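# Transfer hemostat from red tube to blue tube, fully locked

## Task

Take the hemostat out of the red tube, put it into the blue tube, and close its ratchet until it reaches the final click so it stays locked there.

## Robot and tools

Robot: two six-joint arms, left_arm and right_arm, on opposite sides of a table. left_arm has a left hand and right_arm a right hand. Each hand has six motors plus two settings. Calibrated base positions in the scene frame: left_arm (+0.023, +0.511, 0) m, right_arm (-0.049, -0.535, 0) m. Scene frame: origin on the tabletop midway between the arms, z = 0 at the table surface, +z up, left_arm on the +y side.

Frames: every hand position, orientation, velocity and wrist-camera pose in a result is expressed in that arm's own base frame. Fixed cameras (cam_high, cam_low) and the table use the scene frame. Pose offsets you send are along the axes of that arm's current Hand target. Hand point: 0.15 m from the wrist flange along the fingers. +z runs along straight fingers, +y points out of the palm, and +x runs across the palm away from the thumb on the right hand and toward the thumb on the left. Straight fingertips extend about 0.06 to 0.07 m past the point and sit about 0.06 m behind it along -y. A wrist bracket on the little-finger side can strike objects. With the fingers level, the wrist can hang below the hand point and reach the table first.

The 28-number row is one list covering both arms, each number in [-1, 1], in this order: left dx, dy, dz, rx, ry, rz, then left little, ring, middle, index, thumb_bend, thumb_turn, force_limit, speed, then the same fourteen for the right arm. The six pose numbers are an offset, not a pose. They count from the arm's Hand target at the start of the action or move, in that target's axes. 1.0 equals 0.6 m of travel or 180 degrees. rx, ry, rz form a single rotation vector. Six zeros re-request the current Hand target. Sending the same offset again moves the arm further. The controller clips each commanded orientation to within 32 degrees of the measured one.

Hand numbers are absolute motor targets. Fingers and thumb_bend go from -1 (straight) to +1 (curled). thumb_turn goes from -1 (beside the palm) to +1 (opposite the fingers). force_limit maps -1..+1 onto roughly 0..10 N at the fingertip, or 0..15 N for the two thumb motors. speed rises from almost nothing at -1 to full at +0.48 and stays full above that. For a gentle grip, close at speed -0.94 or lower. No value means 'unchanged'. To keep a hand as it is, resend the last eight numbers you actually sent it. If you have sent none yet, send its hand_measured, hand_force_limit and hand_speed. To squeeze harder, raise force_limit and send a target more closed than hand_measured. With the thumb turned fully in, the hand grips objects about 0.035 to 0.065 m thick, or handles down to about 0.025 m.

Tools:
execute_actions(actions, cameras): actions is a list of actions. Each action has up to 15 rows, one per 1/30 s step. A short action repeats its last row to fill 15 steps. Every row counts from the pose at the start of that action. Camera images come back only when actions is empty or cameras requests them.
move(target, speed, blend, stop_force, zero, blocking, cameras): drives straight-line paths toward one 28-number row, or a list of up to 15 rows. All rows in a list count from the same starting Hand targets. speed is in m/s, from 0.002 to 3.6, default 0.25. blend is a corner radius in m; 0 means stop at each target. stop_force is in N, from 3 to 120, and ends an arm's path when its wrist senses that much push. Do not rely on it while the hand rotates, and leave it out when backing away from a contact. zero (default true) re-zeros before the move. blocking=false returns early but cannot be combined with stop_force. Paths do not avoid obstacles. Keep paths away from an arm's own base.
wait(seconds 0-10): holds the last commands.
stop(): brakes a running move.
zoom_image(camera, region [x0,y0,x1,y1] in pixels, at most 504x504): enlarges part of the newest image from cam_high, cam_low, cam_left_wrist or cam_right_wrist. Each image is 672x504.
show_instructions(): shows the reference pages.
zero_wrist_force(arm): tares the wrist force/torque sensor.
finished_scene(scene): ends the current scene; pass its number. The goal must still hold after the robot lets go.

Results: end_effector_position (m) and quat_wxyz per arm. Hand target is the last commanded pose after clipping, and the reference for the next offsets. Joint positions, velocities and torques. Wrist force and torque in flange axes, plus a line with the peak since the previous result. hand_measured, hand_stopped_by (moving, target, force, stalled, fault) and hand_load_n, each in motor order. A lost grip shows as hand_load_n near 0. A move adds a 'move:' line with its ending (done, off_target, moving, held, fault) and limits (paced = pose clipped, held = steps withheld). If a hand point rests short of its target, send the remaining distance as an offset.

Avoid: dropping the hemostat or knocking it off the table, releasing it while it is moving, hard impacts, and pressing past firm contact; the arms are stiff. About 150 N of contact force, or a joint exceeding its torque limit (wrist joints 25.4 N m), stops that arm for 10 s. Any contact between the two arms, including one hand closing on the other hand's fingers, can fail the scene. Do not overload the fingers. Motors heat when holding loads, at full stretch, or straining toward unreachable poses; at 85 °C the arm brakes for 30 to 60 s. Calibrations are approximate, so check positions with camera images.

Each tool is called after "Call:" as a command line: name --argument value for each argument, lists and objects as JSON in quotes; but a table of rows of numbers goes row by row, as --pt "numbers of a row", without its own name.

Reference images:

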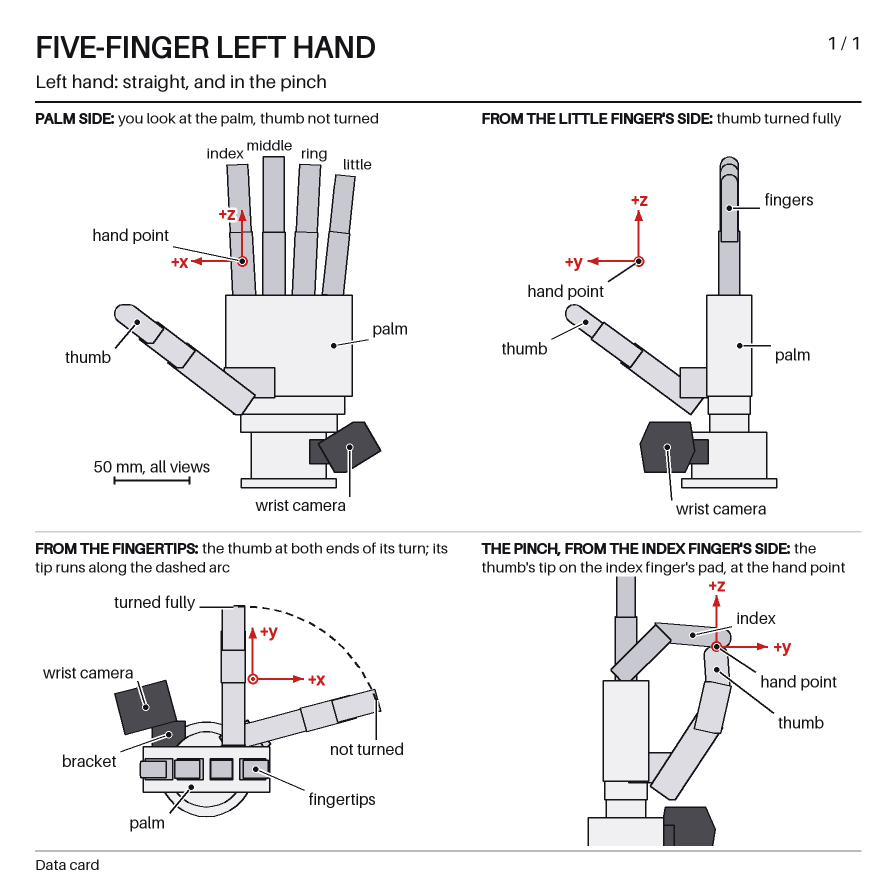

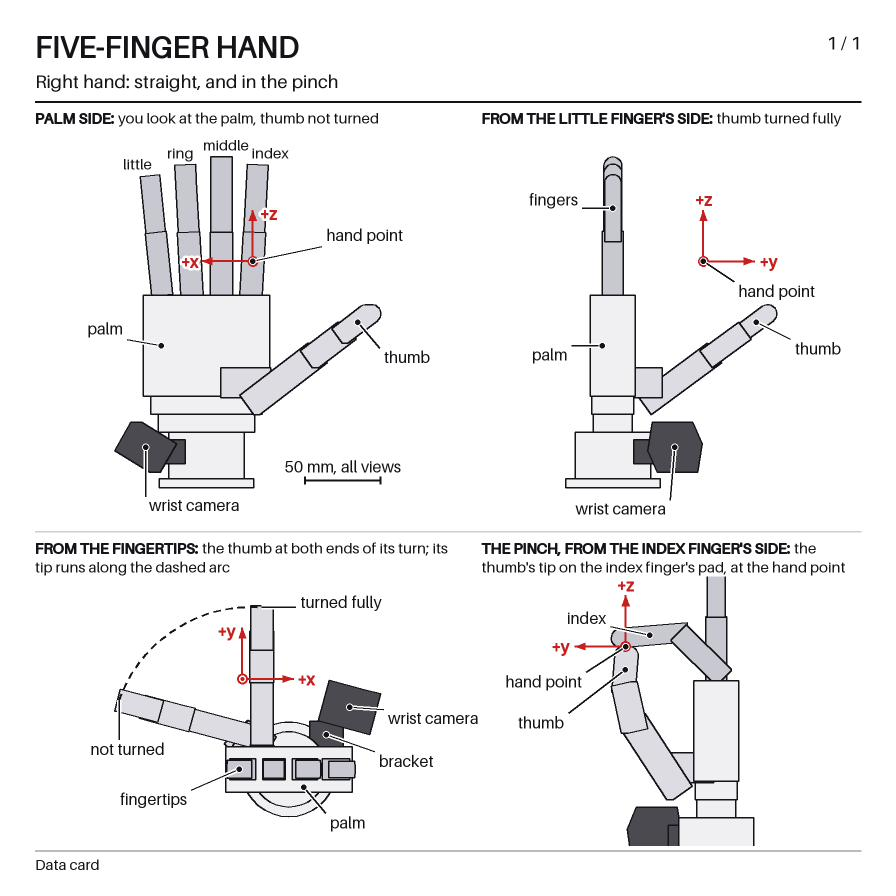

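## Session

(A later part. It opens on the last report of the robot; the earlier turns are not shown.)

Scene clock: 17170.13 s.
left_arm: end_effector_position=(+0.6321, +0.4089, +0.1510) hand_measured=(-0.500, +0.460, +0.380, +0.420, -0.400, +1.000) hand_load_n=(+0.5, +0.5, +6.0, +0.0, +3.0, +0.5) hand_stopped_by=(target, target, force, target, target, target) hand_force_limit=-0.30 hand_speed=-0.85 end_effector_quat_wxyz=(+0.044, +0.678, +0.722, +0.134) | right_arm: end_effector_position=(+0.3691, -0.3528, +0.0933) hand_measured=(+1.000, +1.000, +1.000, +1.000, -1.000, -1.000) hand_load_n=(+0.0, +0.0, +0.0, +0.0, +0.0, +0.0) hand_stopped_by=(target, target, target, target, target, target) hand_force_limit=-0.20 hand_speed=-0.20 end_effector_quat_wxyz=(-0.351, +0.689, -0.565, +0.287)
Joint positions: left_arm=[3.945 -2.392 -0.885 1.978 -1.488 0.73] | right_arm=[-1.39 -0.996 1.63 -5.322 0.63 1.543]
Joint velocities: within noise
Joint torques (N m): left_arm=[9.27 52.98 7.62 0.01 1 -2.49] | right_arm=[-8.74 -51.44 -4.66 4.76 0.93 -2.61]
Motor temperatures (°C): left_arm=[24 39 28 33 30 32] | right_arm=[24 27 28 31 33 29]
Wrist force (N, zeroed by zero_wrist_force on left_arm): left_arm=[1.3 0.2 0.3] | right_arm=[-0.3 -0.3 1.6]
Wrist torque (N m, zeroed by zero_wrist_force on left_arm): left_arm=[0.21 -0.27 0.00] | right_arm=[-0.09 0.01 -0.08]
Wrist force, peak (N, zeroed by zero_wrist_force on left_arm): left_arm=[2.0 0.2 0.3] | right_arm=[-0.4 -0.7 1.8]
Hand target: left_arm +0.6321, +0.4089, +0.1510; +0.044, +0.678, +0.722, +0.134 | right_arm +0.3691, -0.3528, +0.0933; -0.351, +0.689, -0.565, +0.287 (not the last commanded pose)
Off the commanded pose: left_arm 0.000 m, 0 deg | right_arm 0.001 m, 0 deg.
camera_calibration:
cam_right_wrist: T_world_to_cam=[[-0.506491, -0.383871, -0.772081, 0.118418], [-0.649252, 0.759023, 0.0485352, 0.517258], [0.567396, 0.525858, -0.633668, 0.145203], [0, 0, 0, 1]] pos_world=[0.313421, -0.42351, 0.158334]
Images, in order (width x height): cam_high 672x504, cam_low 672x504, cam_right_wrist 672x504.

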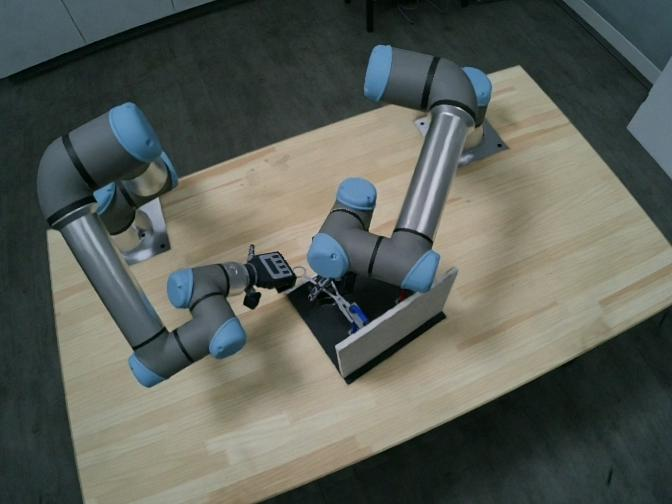

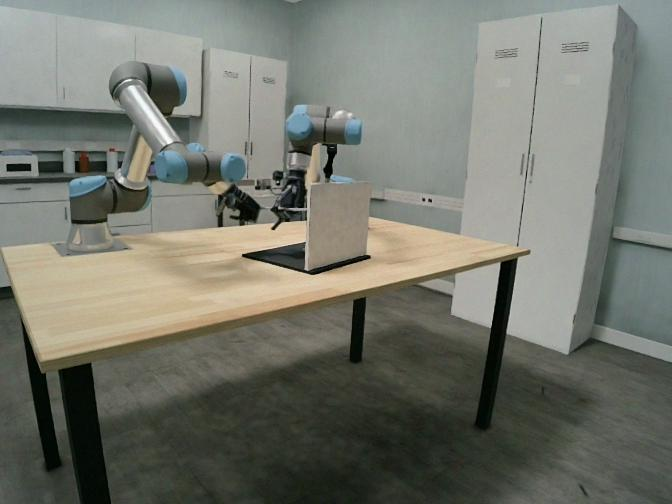

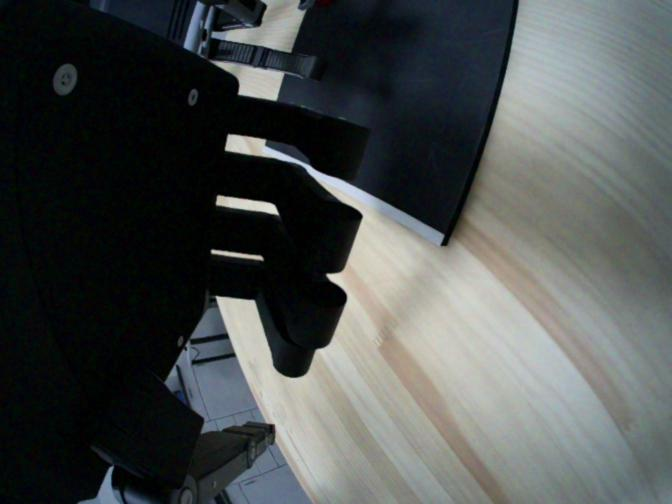

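Call:
move --target '[0,0,0,0,0,0,-0.5,0.46,0.44,0.42,-0.4,1,-0.3,-0.85,0,-0.00294,0.00405,0,0,0,1,1,1,1,-1,-1,-0.2,-0.2]' --speed 0.005 --stop_force 12 --cameras '["cam_left_wrist", "cam_high"]'

Call:
zoom_image --camera "cam_left_wrist" --region '[140, 0, 520, 380]'

Call:
zoom_image --camera "cam_high" --region '[270, 240, 370, 340]'

Scene clock: 17184.40 s.
left_arm: end_effector_position=(+0.6321, +0.4089, +0.1510) hand_measured=(-0.500, +0.460, +0.380, +0.420, -0.400, +1.000) hand_load_n=(+0.0, +0.5, +5.5, +0.0, +3.0, +0.0) hand_stopped_by=(target, target, force, target, target, target) hand_force_limit=-0.30 hand_speed=-0.85 end_effector_quat_wxyz=(+0.044, +0.678, +0.722, +0.134) | right_arm: end_effector_position=(+0.3721, -0.3522, +0.0933) hand_measured=(+1.000, +1.000, +1.000, +1.000, -1.000, -1.000) hand_load_n=(+0.0, +0.0, +0.5, +0.0, +0.0, +0.0) hand_stopped_by=(target, target, target, target, target, target) hand_force_limit=-0.20 hand_speed=-0.20 end_effector_quat_wxyz=(-0.351, +0.689, -0.565, +0.287)
Joint positions: left_arm=[3.945 -2.392 -0.885 1.978 -1.488 0.73] | right_arm=[-1.383 -0.996 1.626 -5.328 0.63 1.555]
Joint torques (N m): left_arm=[9.33 52.58 7.31 -0.08 0.88 -2.31] | right_arm=[-8.08 -24.64 -12.16 4.07 -3.37 -1.92]
Wrist force (N, zeroed by zero_wrist_force on left_arm): left_arm=[1.8 -2.0 0.1] | right_arm=[-1.2 0.3 0.3]
Wrist torque (N m, zeroed by zero_wrist_force on left_arm): left_arm=[0.10 -0.29 0.09] | right_arm=[0.01 0.09 -0.18]
Wrist force, peak (N, zeroed by zero_wrist_force on left_arm): left_arm=[2.1 -3.5 0.2] | right_arm=[-1.9 0.7 -0.4]
Hand target: left_arm +0.6321, +0.4089, +0.1510; +0.044, +0.678, +0.722, +0.134 | right_arm +0.3721, -0.3522, +0.0933; -0.351, +0.689, -0.565, +0.287
Off the commanded pose: left_arm 0.000 m, 0 deg | right_arm 0.000 m, 0 deg.
move: done
camera_calibration:
cam_left_wrist: T_world_to_cam=[[-0.95405, 0.197334, -0.225497, 0.553202], [0.0528399, 0.851536, 0.521626, -0.439689], [0.294953, 0.485742, -0.822835, -0.146393], [0, 0, 0, 1]] pos_world=[0.594194, 0.336355, 0.233641]
Images, in order (width x height): cam_high 672x504, cam_left_wrist 672x504.

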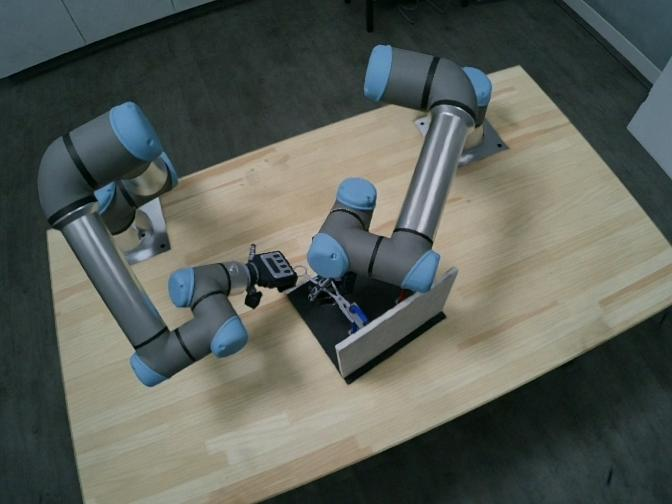

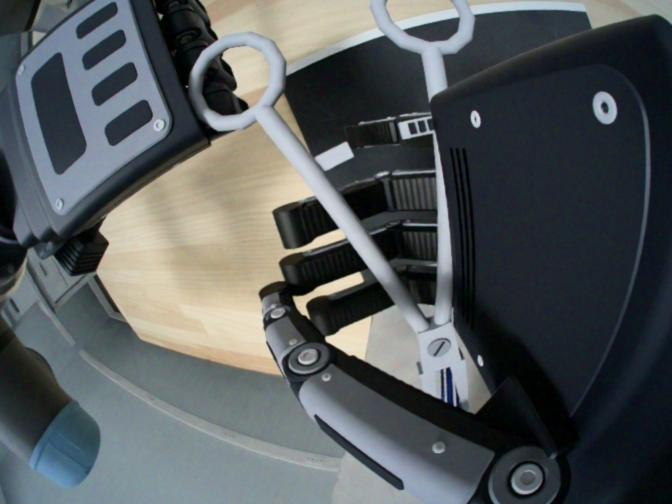

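Scaled by 1.326 from the camera's 672x504 image, which has a finer 960x720 frame.

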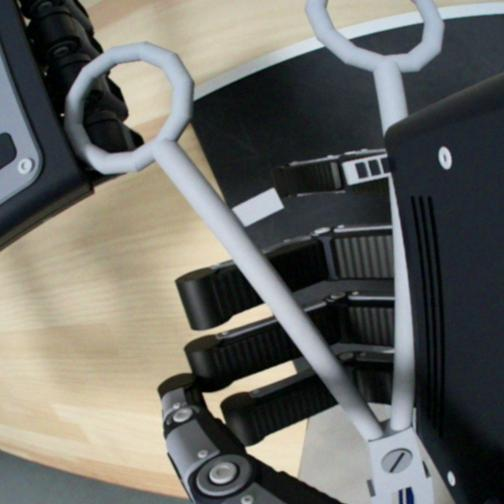

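Scaled by 5.040 from the camera's 672x504 image, which has a finer 960x720 frame.

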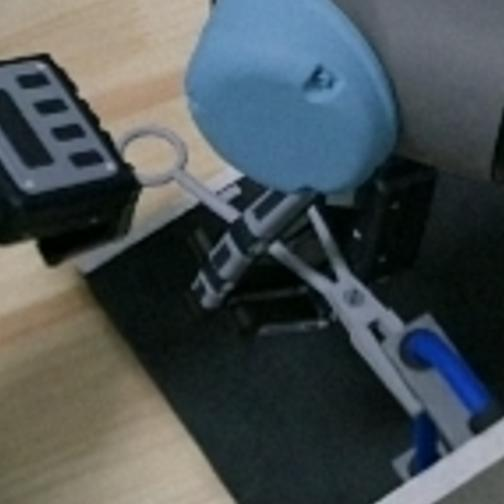

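Call:
move --pt "0 0 0 0 0 0 -0.5 0.46 0.44 0.42 -0.4 1 -0.3 -0.85 0 0.0108 -0.0148 0 0 0 1 1 1 1 -1 -1 -0.2 -0.2" --pt "0 0 0 0 0 0 -0.5 0.46 0.44 0.42 -0.4 1 -0.3 -0.85 0 -0.0053 -0.0266 0 0 0 1 1 1 1 -1 -1 -0.2 -0.2" --speed 0.02

Call:
move --target '[0,0,0,0,0,0,-0.5,0.46,0.44,0.42,-0.4,1,-0.3,-0.85,0,-0.0118,0.0162,0,0,0,1,1,1,1,-1,-1,-0.2,-0.2]' --speed 0.01 --stop_force 4 --cameras '["cam_left_wrist", "cam_high"]'

Call:
zoom_image --camera "cam_left_wrist" --region '[140, 0, 520, 380]'

Call:
zoom_image --camera "cam_high" --region '[270, 240, 370, 340]'

Scene clock: 17260.73 s.
left_arm: end_effector_position=(+0.6321, +0.4089, +0.1510) hand_measured=(-0.500, +0.460, +0.380, +0.420, -0.400, +1.000) hand_load_n=(+0.0, +0.5, +6.0, +0.0, +3.0, +0.5) hand_stopped_by=(target, target, force, target, target, target) hand_force_limit=-0.30 hand_speed=-0.85 end_effector_quat_wxyz=(+0.044, +0.678, +0.722, +0.134) | right_arm: end_effector_position=(+0.3613, -0.3544, +0.1055) hand_measured=(+1.000, +1.000, +1.000, +1.000, -1.000, -1.000) hand_load_n=(+0.0, +0.0, +0.0, +0.0, +0.0, +0.0) hand_stopped_by=(target, target, target, target, target, target) hand_force_limit=-0.20 hand_speed=-0.20 end_effector_quat_wxyz=(-0.351, +0.689, -0.565, +0.287)
Joint positions: left_arm=[3.945 -2.392 -0.885 1.978 -1.488 0.73] | right_arm=[-1.408 -1.014 1.63 -5.28 0.631 1.513]
Joint torques (N m): left_arm=[8.91 52.81 7.06 -0.14 1.06 -2.19] | right_arm=[11.73 -25.12 -12.09 0.62 -1.1 1.28]
Wrist force (N, zeroed by zero_wrist_force on left_arm): left_arm=[2.1 1.8 1.1] | right_arm=[-0.7 -1.1 2.2]
Wrist torque (N m, zeroed by zero_wrist_force on left_arm): left_arm=[0.22 -0.30 -0.04] | right_arm=[-0.20 -0.02 -0.13]
Wrist force, peak (N, zeroed by zero_wrist_force on left_arm): left_arm=[2.4 2.0 1.1] | right_arm=[-1.0 -1.1 2.6]
Hand target: left_arm +0.6321, +0.4089, +0.1510; +0.044, +0.678, +0.722, +0.134 | right_arm +0.3613, -0.3544, +0.1053; -0.351, +0.689, -0.565, +0.287
Off the commanded pose: left_arm 0.000 m, 0 deg | right_arm 0.000 m, 0 deg.
move: done

Scene clock: 17262.97 s.
left_arm: end_effector_position=(+0.6321, +0.4089, +0.1510) hand_measured=(-0.500, +0.460, +0.380, +0.420, -0.400, +1.000) hand_load_n=(+0.0, +0.5, +6.0, +0.0, +3.5, +0.5) hand_stopped_by=(target, target, force, target, target, target) hand_force_limit=-0.30 hand_speed=-0.85 end_effector_quat_wxyz=(+0.044, +0.678, +0.722, +0.134) | right_arm: end_effector_position=(+0.3731, -0.3520, +0.1053) hand_measured=(+1.000, +1.000, +1.000, +1.000, -1.000, -1.000) hand_load_n=(+0.0, +0.0, +0.0, +0.0, +0.0, -0.5) hand_stopped_by=(target, target, target, target, target, target) hand_force_limit=-0.20 hand_speed=-0.20 end_effector_quat_wxyz=(-0.351, +0.689, -0.565, +0.287)
Joint positions: left_arm=[3.945 -2.392 -0.885 1.978 -1.488 0.73] | right_arm=[-1.381 -1.012 1.616 -5.304 0.63 1.558]
Joint torques (N m): left_arm=[9.47 52.22 6.77 -0.13 1.12 -2.19] | right_arm=[-9.39 -30.91 -6.75 4.59 -2.14 -2.86]
Wrist force (N, zeroed by zero_wrist_force on left_arm): left_arm=[1.8 -0.9 1.1] | right_arm=[-1.1 -0.3 0.8]
Wrist torque (N m, zeroed by zero_wrist_force on left_arm): left_arm=[0.10 -0.28 0.06] | right_arm=[-0.04 0.08 -0.21]
Wrist force, peak (N, zeroed by zero_wrist_force on left_arm): left_arm=[2.3 -4.0 1.1] | right_arm=[-0.8 -1.1 2.4]
Hand target: left_arm +0.6321, +0.4089, +0.1510; +0.044, +0.678, +0.722, +0.134 | right_arm +0.3730, -0.3520, +0.1053; -0.351, +0.689, -0.565, +0.287
Off the commanded pose: left_arm 0.000 m, 0 deg | right_arm 0.000 m, 0 deg.
move: done
camera_calibration:
cam_left_wrist: T_world_to_cam=[[-0.95405, 0.197334, -0.225497, 0.553202], [0.0528399, 0.851536, 0.521626, -0.439689], [0.294953, 0.485742, -0.822835, -0.146393], [0, 0, 0, 1]] pos_world=[0.594194, 0.336355, 0.233641]
Images, in order (width x height): cam_high 672x504, cam_left_wrist 672x504.

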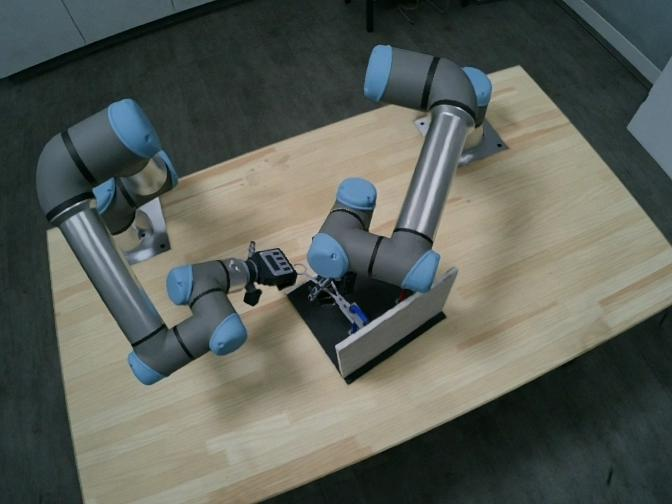

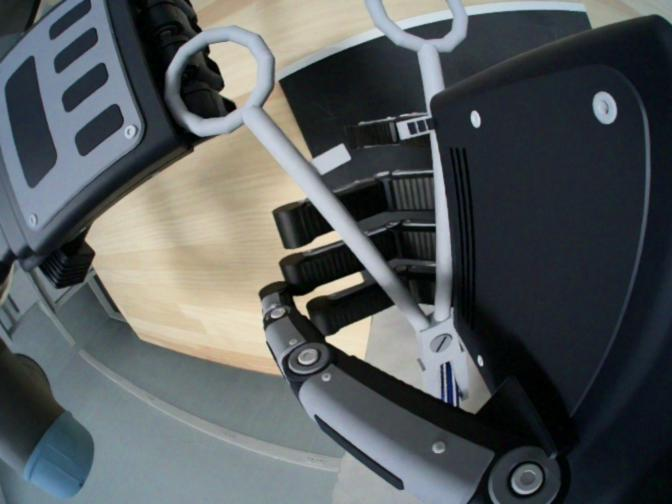

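Scaled by 1.326 from the camera's 672x504 image, which has a finer 960x720 frame.

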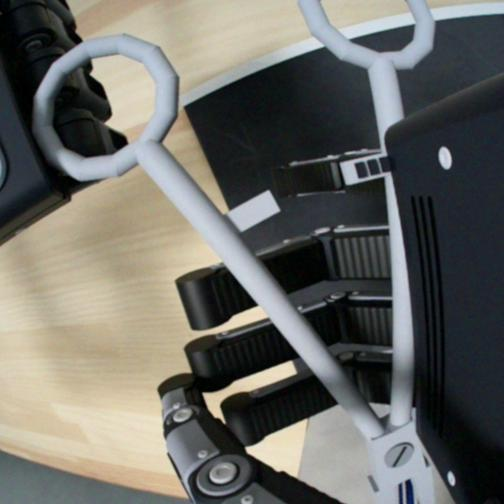

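Scaled by 5.040 from the camera's 672x504 image, which has a finer 960x720 frame.

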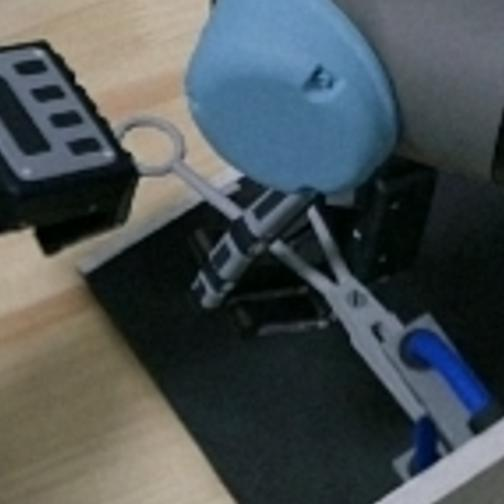

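Call:
move --pt "0 0 0 0 0 0 -0.5 0.46 0.44 0.42 -0.4 1 -0.3 -0.85 0 0.0294 -0.0405 0 0 0 1 1 1 1 -1 -1 -0.2 -0.2" --pt "0 0 0 0 0 0 -0.5 0.46 0.44 0.42 -0.4 1 -0.3 -0.85 0 0.0092 -0.0552 0 0 0 1 1 1 1 -1 -1 -0.2 -0.2" --speed 0.03 --cameras '["cam_left_wrist", "cam_high"]'

Call:
zoom_image --camera "cam_left_wrist" --region '[140, 0, 520, 380]'

Call:
zoom_image --camera "cam_high" --region '[270, 240, 370, 340]'

Scene clock: 17290.97 s.
left_arm: end_effector_position=(+0.6321, +0.4089, +0.1510) hand_measured=(-0.500, +0.460, +0.380, +0.420, -0.400, +1.000) hand_load_n=(+0.0, +0.5, +6.0, +0.0, +2.5, +0.0) hand_stopped_by=(target, target, force, target, target, target) hand_force_limit=-0.30 hand_speed=-0.85 end_effector_quat_wxyz=(+0.044, +0.678, +0.722, +0.134) | right_arm: end_effector_position=(+0.3436, -0.3580, +0.1206) hand_measured=(+1.000, +1.000, +1.000, +1.000, -1.000, -1.000) hand_load_n=(+0.0, +0.0, +0.0, +0.0, +0.0, +0.0) hand_stopped_by=(target, target, target, target, target, target) hand_force_limit=-0.20 hand_speed=-0.20 end_effector_quat_wxyz=(-0.351, +0.689, -0.565, +0.287) end_effector_velocity=(+0.001, +0.000, -0.002) end_effector_angular_velocity=(-0.003, +0.000, +0.002)
Joint positions: left_arm=[3.945 -2.392 -0.885 1.978 -1.488 0.73] | right_arm=[-1.448 -1.036 1.637 -5.21 0.634 1.444]
Joint velocities: left_arm=[within noise] | right_arm=[0.002 0.003 0 -0.006 0.001 0]
Joint torques (N m): left_arm=[9.17 52.45 8.25 -0.29 0.93 -2.13] | right_arm=[12.43 -23.4 -8.35 0.09 -2.93 2.14]
Wrist force (N, zeroed by zero_wrist_force on left_arm): left_arm=[2.1 1.6 1.0] | right_arm=[-0.7 -1.2 2.2]
Wrist torque (N m, zeroed by zero_wrist_force on left_arm): left_arm=[0.22 -0.29 -0.04] | right_arm=[-0.18 -0.02 -0.19]
Wrist force, peak (N, zeroed by zero_wrist_force on left_arm): left_arm=[2.2 2.0 1.2] | right_arm=[-1.1 -1.3 2.4]
Hand target: left_arm +0.6321, +0.4089, +0.1510; +0.044, +0.678, +0.722, +0.134 | right_arm +0.3436, -0.3579, +0.1203; -0.351, +0.689, -0.565, +0.287
Off the commanded pose: left_arm 0.000 m, 0 deg | right_arm 0.000 m, 0 deg.
move: done
camera_calibration:
cam_left_wrist: T_world_to_cam=[[-0.95405, 0.197334, -0.225497, 0.553202], [0.0528399, 0.851536, 0.521626, -0.439689], [0.294953, 0.485742, -0.822835, -0.146393], [0, 0, 0, 1]] pos_world=[0.594194, 0.336355, 0.233641]
Images, in order (width x height): cam_high 672x504, cam_left_wrist 672x504.

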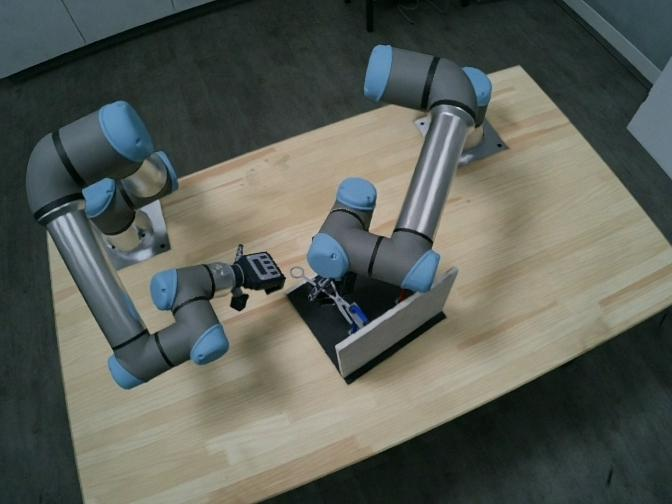

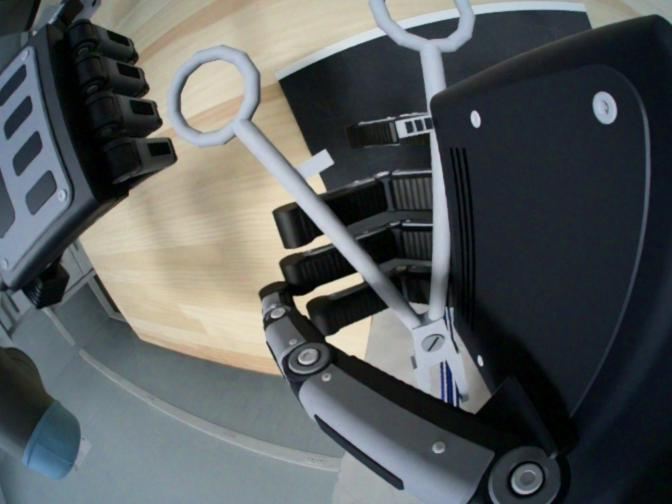

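Scaled by 1.326 from the camera's 672x504 image, which has a finer 960x720 frame.

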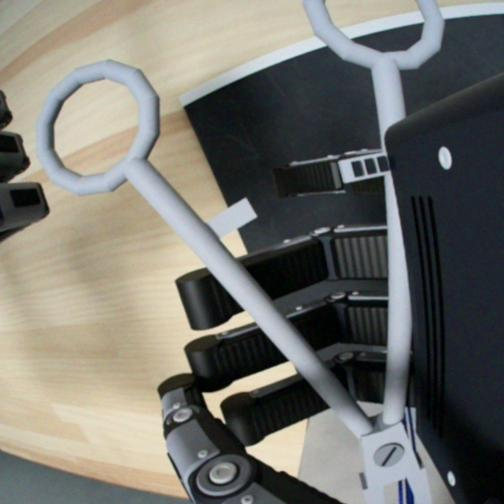

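Scaled by 5.040 from the camera's 672x504 image, which has a finer 960x720 frame.

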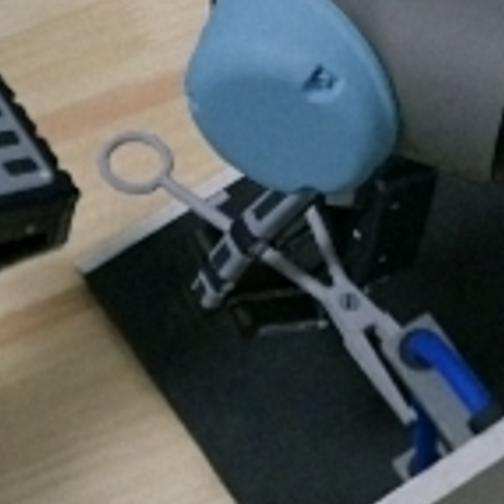

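Call:
move --target '[0,0,0,0,0,0,-0.5,0.46,0.44,0.42,-0.4,1,-0.3,-0.85,0,-0.0245,0.0337,0,0,0,1,1,1,1,-1,-1,-0.2,-0.2]' --speed 0.01 --stop_force 4 --cameras '["cam_left_wrist", "cam_high"]'

Call:
zoom_image --camera "cam_left_wrist" --region '[140, 0, 520, 380]'

Call:
zoom_image --camera "cam_high" --region '[270, 240, 370, 340]'

Scene clock: 17328.37 s.
left_arm: end_effector_position=(+0.6321, +0.4089, +0.1510) hand_measured=(-0.500, +0.460, +0.380, +0.420, -0.400, +1.000) hand_load_n=(+0.0, +0.5, +6.0, +0.0, +3.0, +0.5) hand_stopped_by=(target, target, force, target, target, target) hand_force_limit=-0.30 hand_speed=-0.85 end_effector_quat_wxyz=(+0.044, +0.678, +0.722, +0.134) | right_arm: end_effector_position=(+0.3681, -0.3530, +0.1203) hand_measured=(+1.000, +1.000, +1.000, +1.000, -1.000, -1.000) hand_load_n=(+0.0, +0.0, +0.0, +0.0, +0.0, +0.0) hand_stopped_by=(target, target, target, target, target, target) hand_force_limit=-0.20 hand_speed=-0.20 end_effector_quat_wxyz=(-0.351, +0.689, -0.565, +0.287)
Joint positions: left_arm=[3.945 -2.392 -0.885 1.978 -1.488 0.73] | right_arm=[-1.392 -1.032 1.609 -5.262 0.63 1.539]
Joint torques (N m): left_arm=[8.49 52.34 8.07 -0.4 1 -2.31] | right_arm=[-9.83 -30.84 -5.08 4.72 -1.82 -2.87]
Wrist force (N, zeroed by zero_wrist_force on left_arm): left_arm=[2.0 0.6 0.9] | right_arm=[-0.8 -0.9 1.4]
Wrist torque (N m, zeroed by zero_wrist_force on left_arm): left_arm=[0.19 -0.27 0.01] | right_arm=[-0.15 0.03 -0.21]
Wrist force, peak (N, zeroed by zero_wrist_force on left_arm): left_arm=[1.8 -4.1 1.1] | right_arm=[-0.8 -1.4 2.5]
Hand target: left_arm +0.6321, +0.4089, +0.1510; +0.044, +0.678, +0.722, +0.134 | right_arm +0.3681, -0.3530, +0.1203; -0.351, +0.689, -0.565, +0.287
Off the commanded pose: left_arm 0.000 m, 0 deg | right_arm 0.000 m, 0 deg.
move: done
camera_calibration:
cam_left_wrist: T_world_to_cam=[[-0.95405, 0.197334, -0.225497, 0.553202], [0.0528399, 0.851536, 0.521626, -0.439689], [0.294953, 0.485742, -0.822835, -0.146393], [0, 0, 0, 1]] pos_world=[0.594194, 0.336355, 0.233641]
Images, in order (width x height): cam_high 672x504, cam_left_wrist 672x504.

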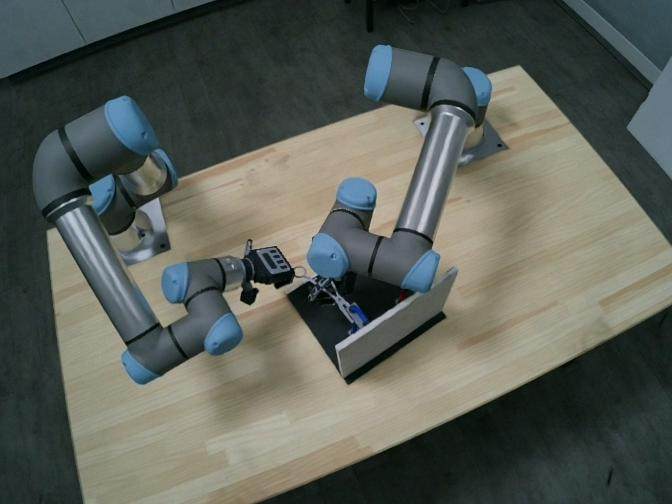

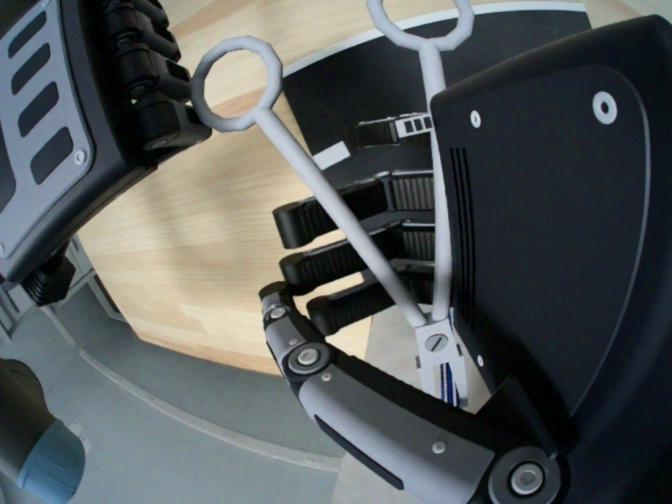

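Scaled by 1.326 from the camera's 672x504 image, which has a finer 960x720 frame.

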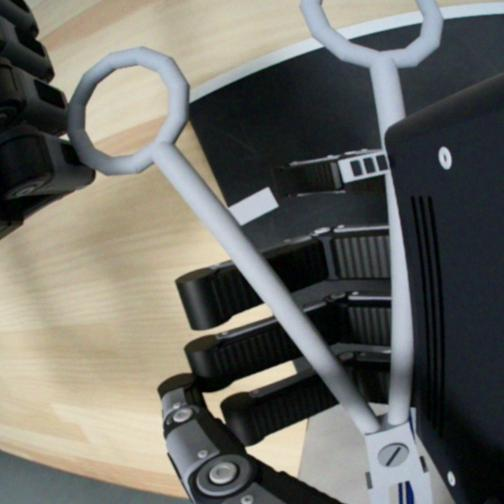

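Scaled by 5.040 from the camera's 672x504 image, which has a finer 960x720 frame.

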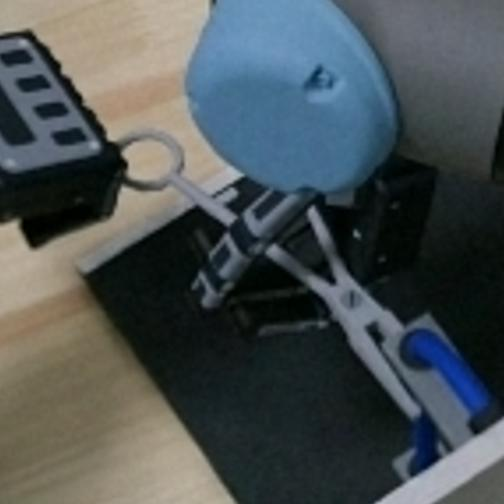

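Call:
zoom_image --camera "cam_high" --region '[320, 280, 370, 335]'

Call:
zoom_image --camera "cam_left_wrist" --region '[400, 300, 520, 420]'

Scaled by 9.164 from the camera's 672x504 image, which has a finer 960x720 frame.

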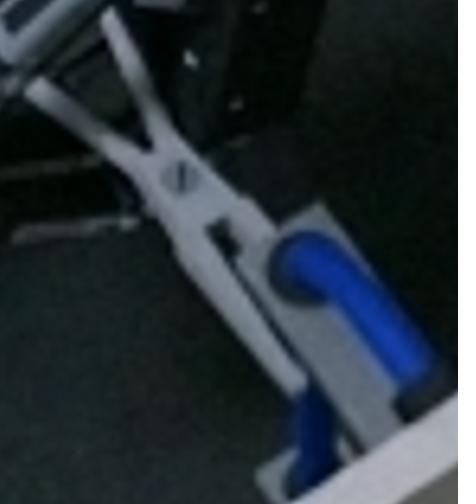

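Scaled by 4.200 from the camera's 672x504 image, which has a finer 960x720 frame.

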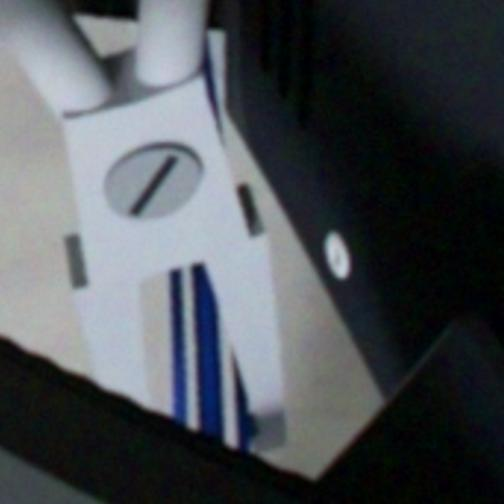

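Call:
move --target '[0.002,0.0005,0.0004,0.001,0.0021,-0.008,-0.5,0.46,0.44,0.42,-0.4,1,-0.3,-0.85,0,-0.00294,0.00405,0,0,0,1,1,1,1,-1,-1,-0.2,-0.2]' --speed 0.005 --stop_force 12 --cameras '["cam_left_wrist", "cam_high"]'

Call:
zoom_image --camera "cam_left_wrist" --region '[140, 0, 520, 380]'

Call:
zoom_image --camera "cam_high" --region '[320, 280, 370, 335]'

Call:
zoom_image --camera "cam_left_wrist" --region '[400, 300, 520, 420]'

Scene clock: 17356.20 s.
left_arm: end_effector_position=(+0.6324, +0.4102, +0.1510) hand_measured=(-0.500, +0.460, +0.380, +0.420, -0.400, +1.000) hand_load_n=(+0.0, +0.5, +6.0, +0.0, +3.0, +0.0) hand_stopped_by=(target, target, force, target, target, target) hand_force_limit=-0.30 hand_speed=-0.85 end_effector_quat_wxyz=(+0.042, +0.668, +0.730, +0.135) | right_arm: end_effector_position=(+0.3711, -0.3525, +0.1203) hand_measured=(+1.000, +1.000, +1.000, +1.000, -1.000, -1.000) hand_load_n=(-0.5, +0.0, +0.0, +0.0, +0.0, +0.0) hand_stopped_by=(target, target, target, target, target, target) hand_force_limit=-0.20 hand_speed=-0.20 end_effector_quat_wxyz=(-0.351, +0.689, -0.565, +0.287)
Joint positions: left_arm=[3.941 -2.394 -0.881 1.978 -1.496 0.7] | right_arm=[-1.385 -1.032 1.605 -5.268 0.63 1.551]
Joint torques (N m): left_arm=[-11.37 45.37 29.17 0.49 -0.05 1.78] | right_arm=[8.87 -23.15 -21.94 1.21 -3.27 1.04]
Wrist force (N, zeroed by zero_wrist_force on left_arm): left_arm=[1.9 -1.8 1.0] | right_arm=[-0.9 0.0 0.3]
Wrist torque (N m, zeroed by zero_wrist_force on left_arm): left_arm=[0.09 -0.29 0.21] | right_arm=[-0.07 0.08 -0.17]
Wrist force, peak (N, zeroed by zero_wrist_force on left_arm): left_arm=[2.0 -2.3 1.0] | right_arm=[-0.9 -0.9 1.8]
Hand target: left_arm +0.6324, +0.4102, +0.1510; +0.042, +0.668, +0.730, +0.135 | right_arm +0.3711, -0.3525, +0.1203; -0.351, +0.689, -0.565, +0.287
Off the commanded pose: left_arm 0.000 m, 0 deg | right_arm 0.000 m, 0 deg.
move: done
camera_calibration:
cam_left_wrist: T_world_to_cam=[[-0.958909, 0.172162, -0.225506, 0.566574], [0.0304154, 0.852641, 0.521611, -0.427062], [0.282077, 0.493319, -0.822842, -0.142051], [0, 0, 0, 1]] pos_world=[0.596352, 0.336665, 0.233641]
Images, in order (width x height): cam_high 672x504, cam_left_wrist 672x504.

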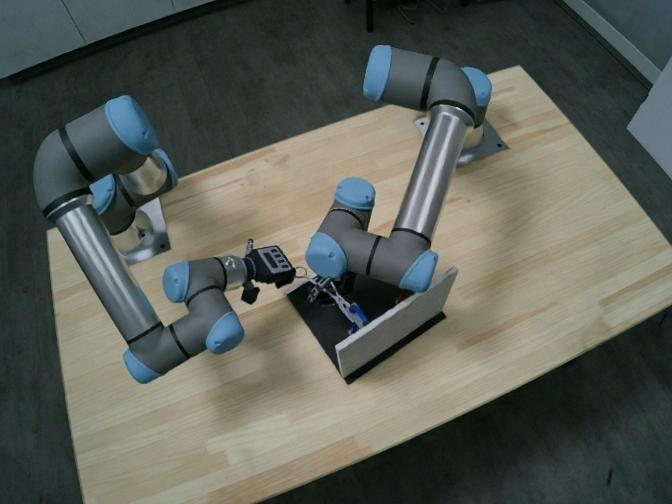

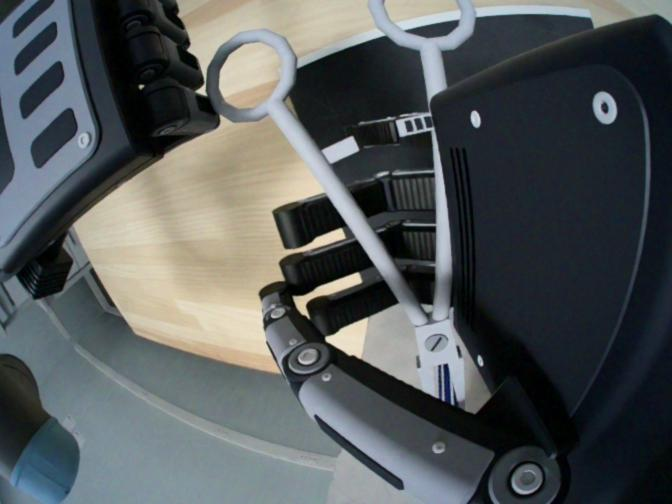

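Scaled by 1.326 from the camera's 672x504 image, which has a finer 960x720 frame.

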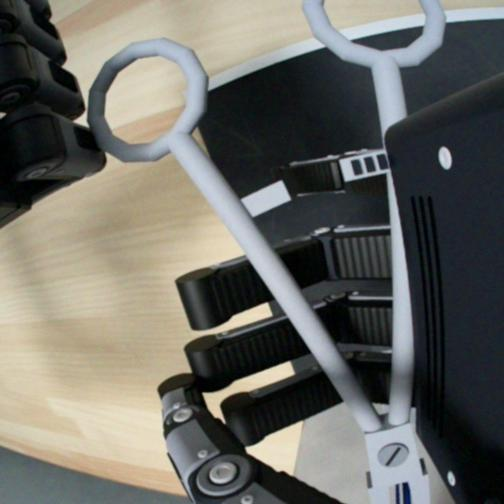

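Scaled by 9.164 from the camera's 672x504 image, which has a finer 960x720 frame.

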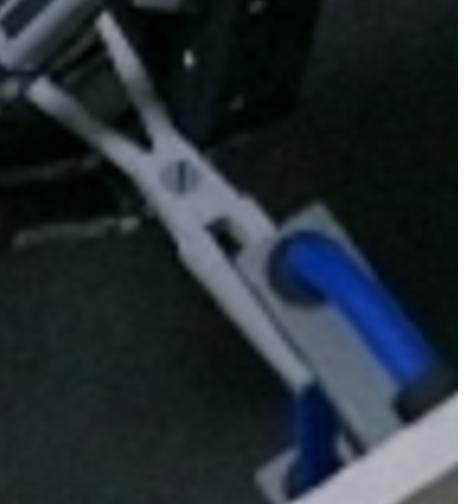

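Scaled by 4.200 from the camera's 672x504 image, which has a finer 960x720 frame.

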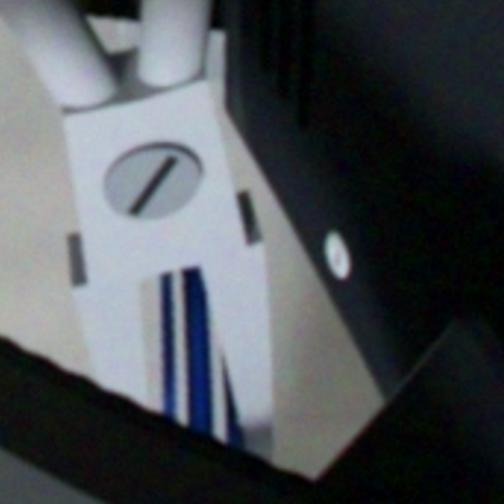

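Call:
move --target '[0.002,0.0005,0.0004,0.001,0.0021,-0.008,-0.5,0.46,0.44,0.42,-0.4,1,-0.3,-0.85,0,-0.00294,0.00405,0,0,0,1,1,1,1,-1,-1,-0.2,-0.2]' --speed 0.005 --stop_force 12 --cameras '["cam_left_wrist", "cam_high"]'

Call:
zoom_image --camera "cam_left_wrist" --region '[140, 0, 520, 380]'

Call:
zoom_image --camera "cam_high" --region '[320, 280, 370, 335]'

Call:
zoom_image --camera "cam_left_wrist" --region '[400, 300, 520, 420]'

Scene clock: 17372.20 s.
left_arm: end_effector_position=(+0.6326, +0.4114, +0.1510) hand_measured=(-0.500, +0.460, +0.380, +0.420, -0.400, +1.000) hand_load_n=(+0.0, +0.5, +6.0, +0.5, +3.0, +0.0) hand_stopped_by=(target, target, force, target, target, target) hand_force_limit=-0.30 hand_speed=-0.85 end_effector_quat_wxyz=(+0.040, +0.659, +0.739, +0.135) | right_arm: end_effector_position=(+0.3740, -0.3519, +0.1203) hand_measured=(+1.000, +1.000, +1.000, +1.000, -1.000, -1.000) hand_load_n=(-1.0, +0.0, +0.0, +0.5, +0.0, -0.5) hand_stopped_by=(target, target, target, target, target, target) hand_force_limit=-0.20 hand_speed=-0.20 end_effector_quat_wxyz=(-0.351, +0.689, -0.565, +0.287)
Joint positions: left_arm=[3.936 -2.396 -0.876 1.978 -1.505 0.67] | right_arm=[-1.379 -1.031 1.601 -5.274 0.63 1.562]
Joint torques (N m): left_arm=[-10.9 45.02 27.99 -3.11 -0.07 1.83] | right_arm=[9.93 -23.43 -21.34 1.14 -3.46 1.1]
Wrist force (N, zeroed by zero_wrist_force on left_arm): left_arm=[1.7 -1.6 0.7] | right_arm=[-1.0 0.1 0.3]
Wrist torque (N m, zeroed by zero_wrist_force on left_arm): left_arm=[0.18 -0.28 0.19] | right_arm=[-0.07 0.08 -0.16]
Wrist force, peak (N, zeroed by zero_wrist_force on left_arm): left_arm=[2.3 -2.3 0.9] | right_arm=[-1.2 -0.3 0.5]
Hand target: left_arm +0.6326, +0.4114, +0.1510; +0.040, +0.659, +0.739, +0.135 | right_arm +0.3740, -0.3519, +0.1203; -0.351, +0.689, -0.565, +0.287
Off the commanded pose: left_arm 0.000 m, 0 deg | right_arm 0.000 m, 0 deg.
move: done
camera_calibration:
cam_left_wrist: T_world_to_cam=[[-0.963102, 0.147056, -0.225408, 0.579539], [0.00818901, 0.853148, 0.521605, -0.414259], [0.269012, 0.500513, -0.822873, -0.137409], [0, 0, 0, 1]] pos_world=[0.598512, 0.336974, 0.233642]
Images, in order (width x height): cam_high 672x504, cam_left_wrist 672x504.

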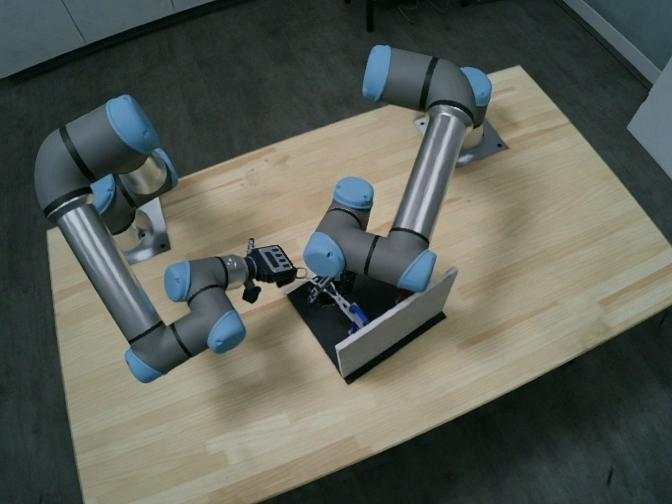

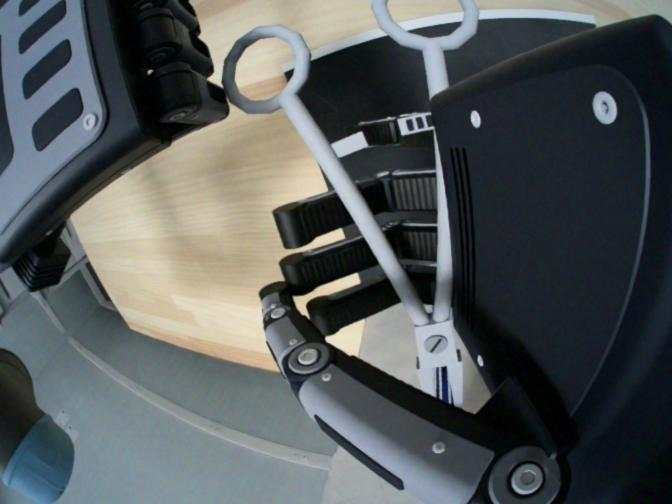

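Scaled by 1.326 from the camera's 672x504 image, which has a finer 960x720 frame.

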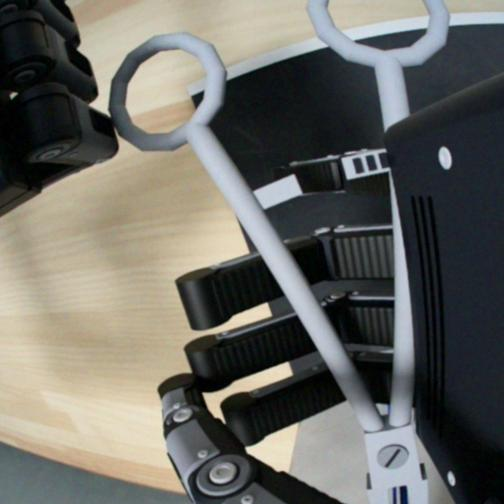

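Scaled by 9.164 from the camera's 672x504 image, which has a finer 960x720 frame.

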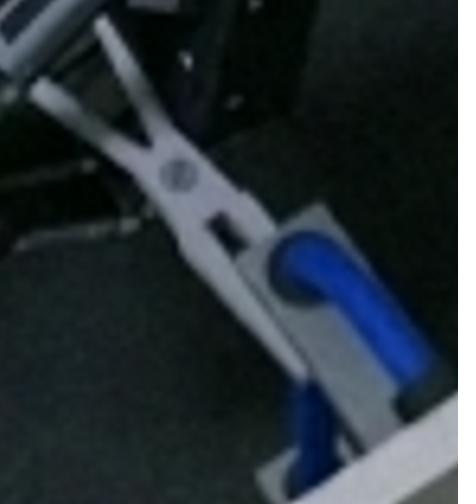

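Scaled by 4.200 from the camera's 672x504 image, which has a finer 960x720 frame.

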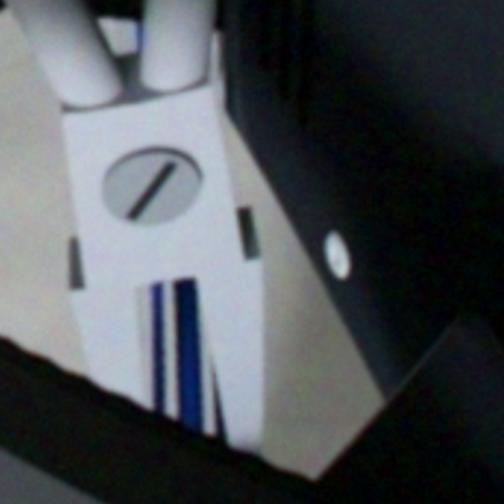

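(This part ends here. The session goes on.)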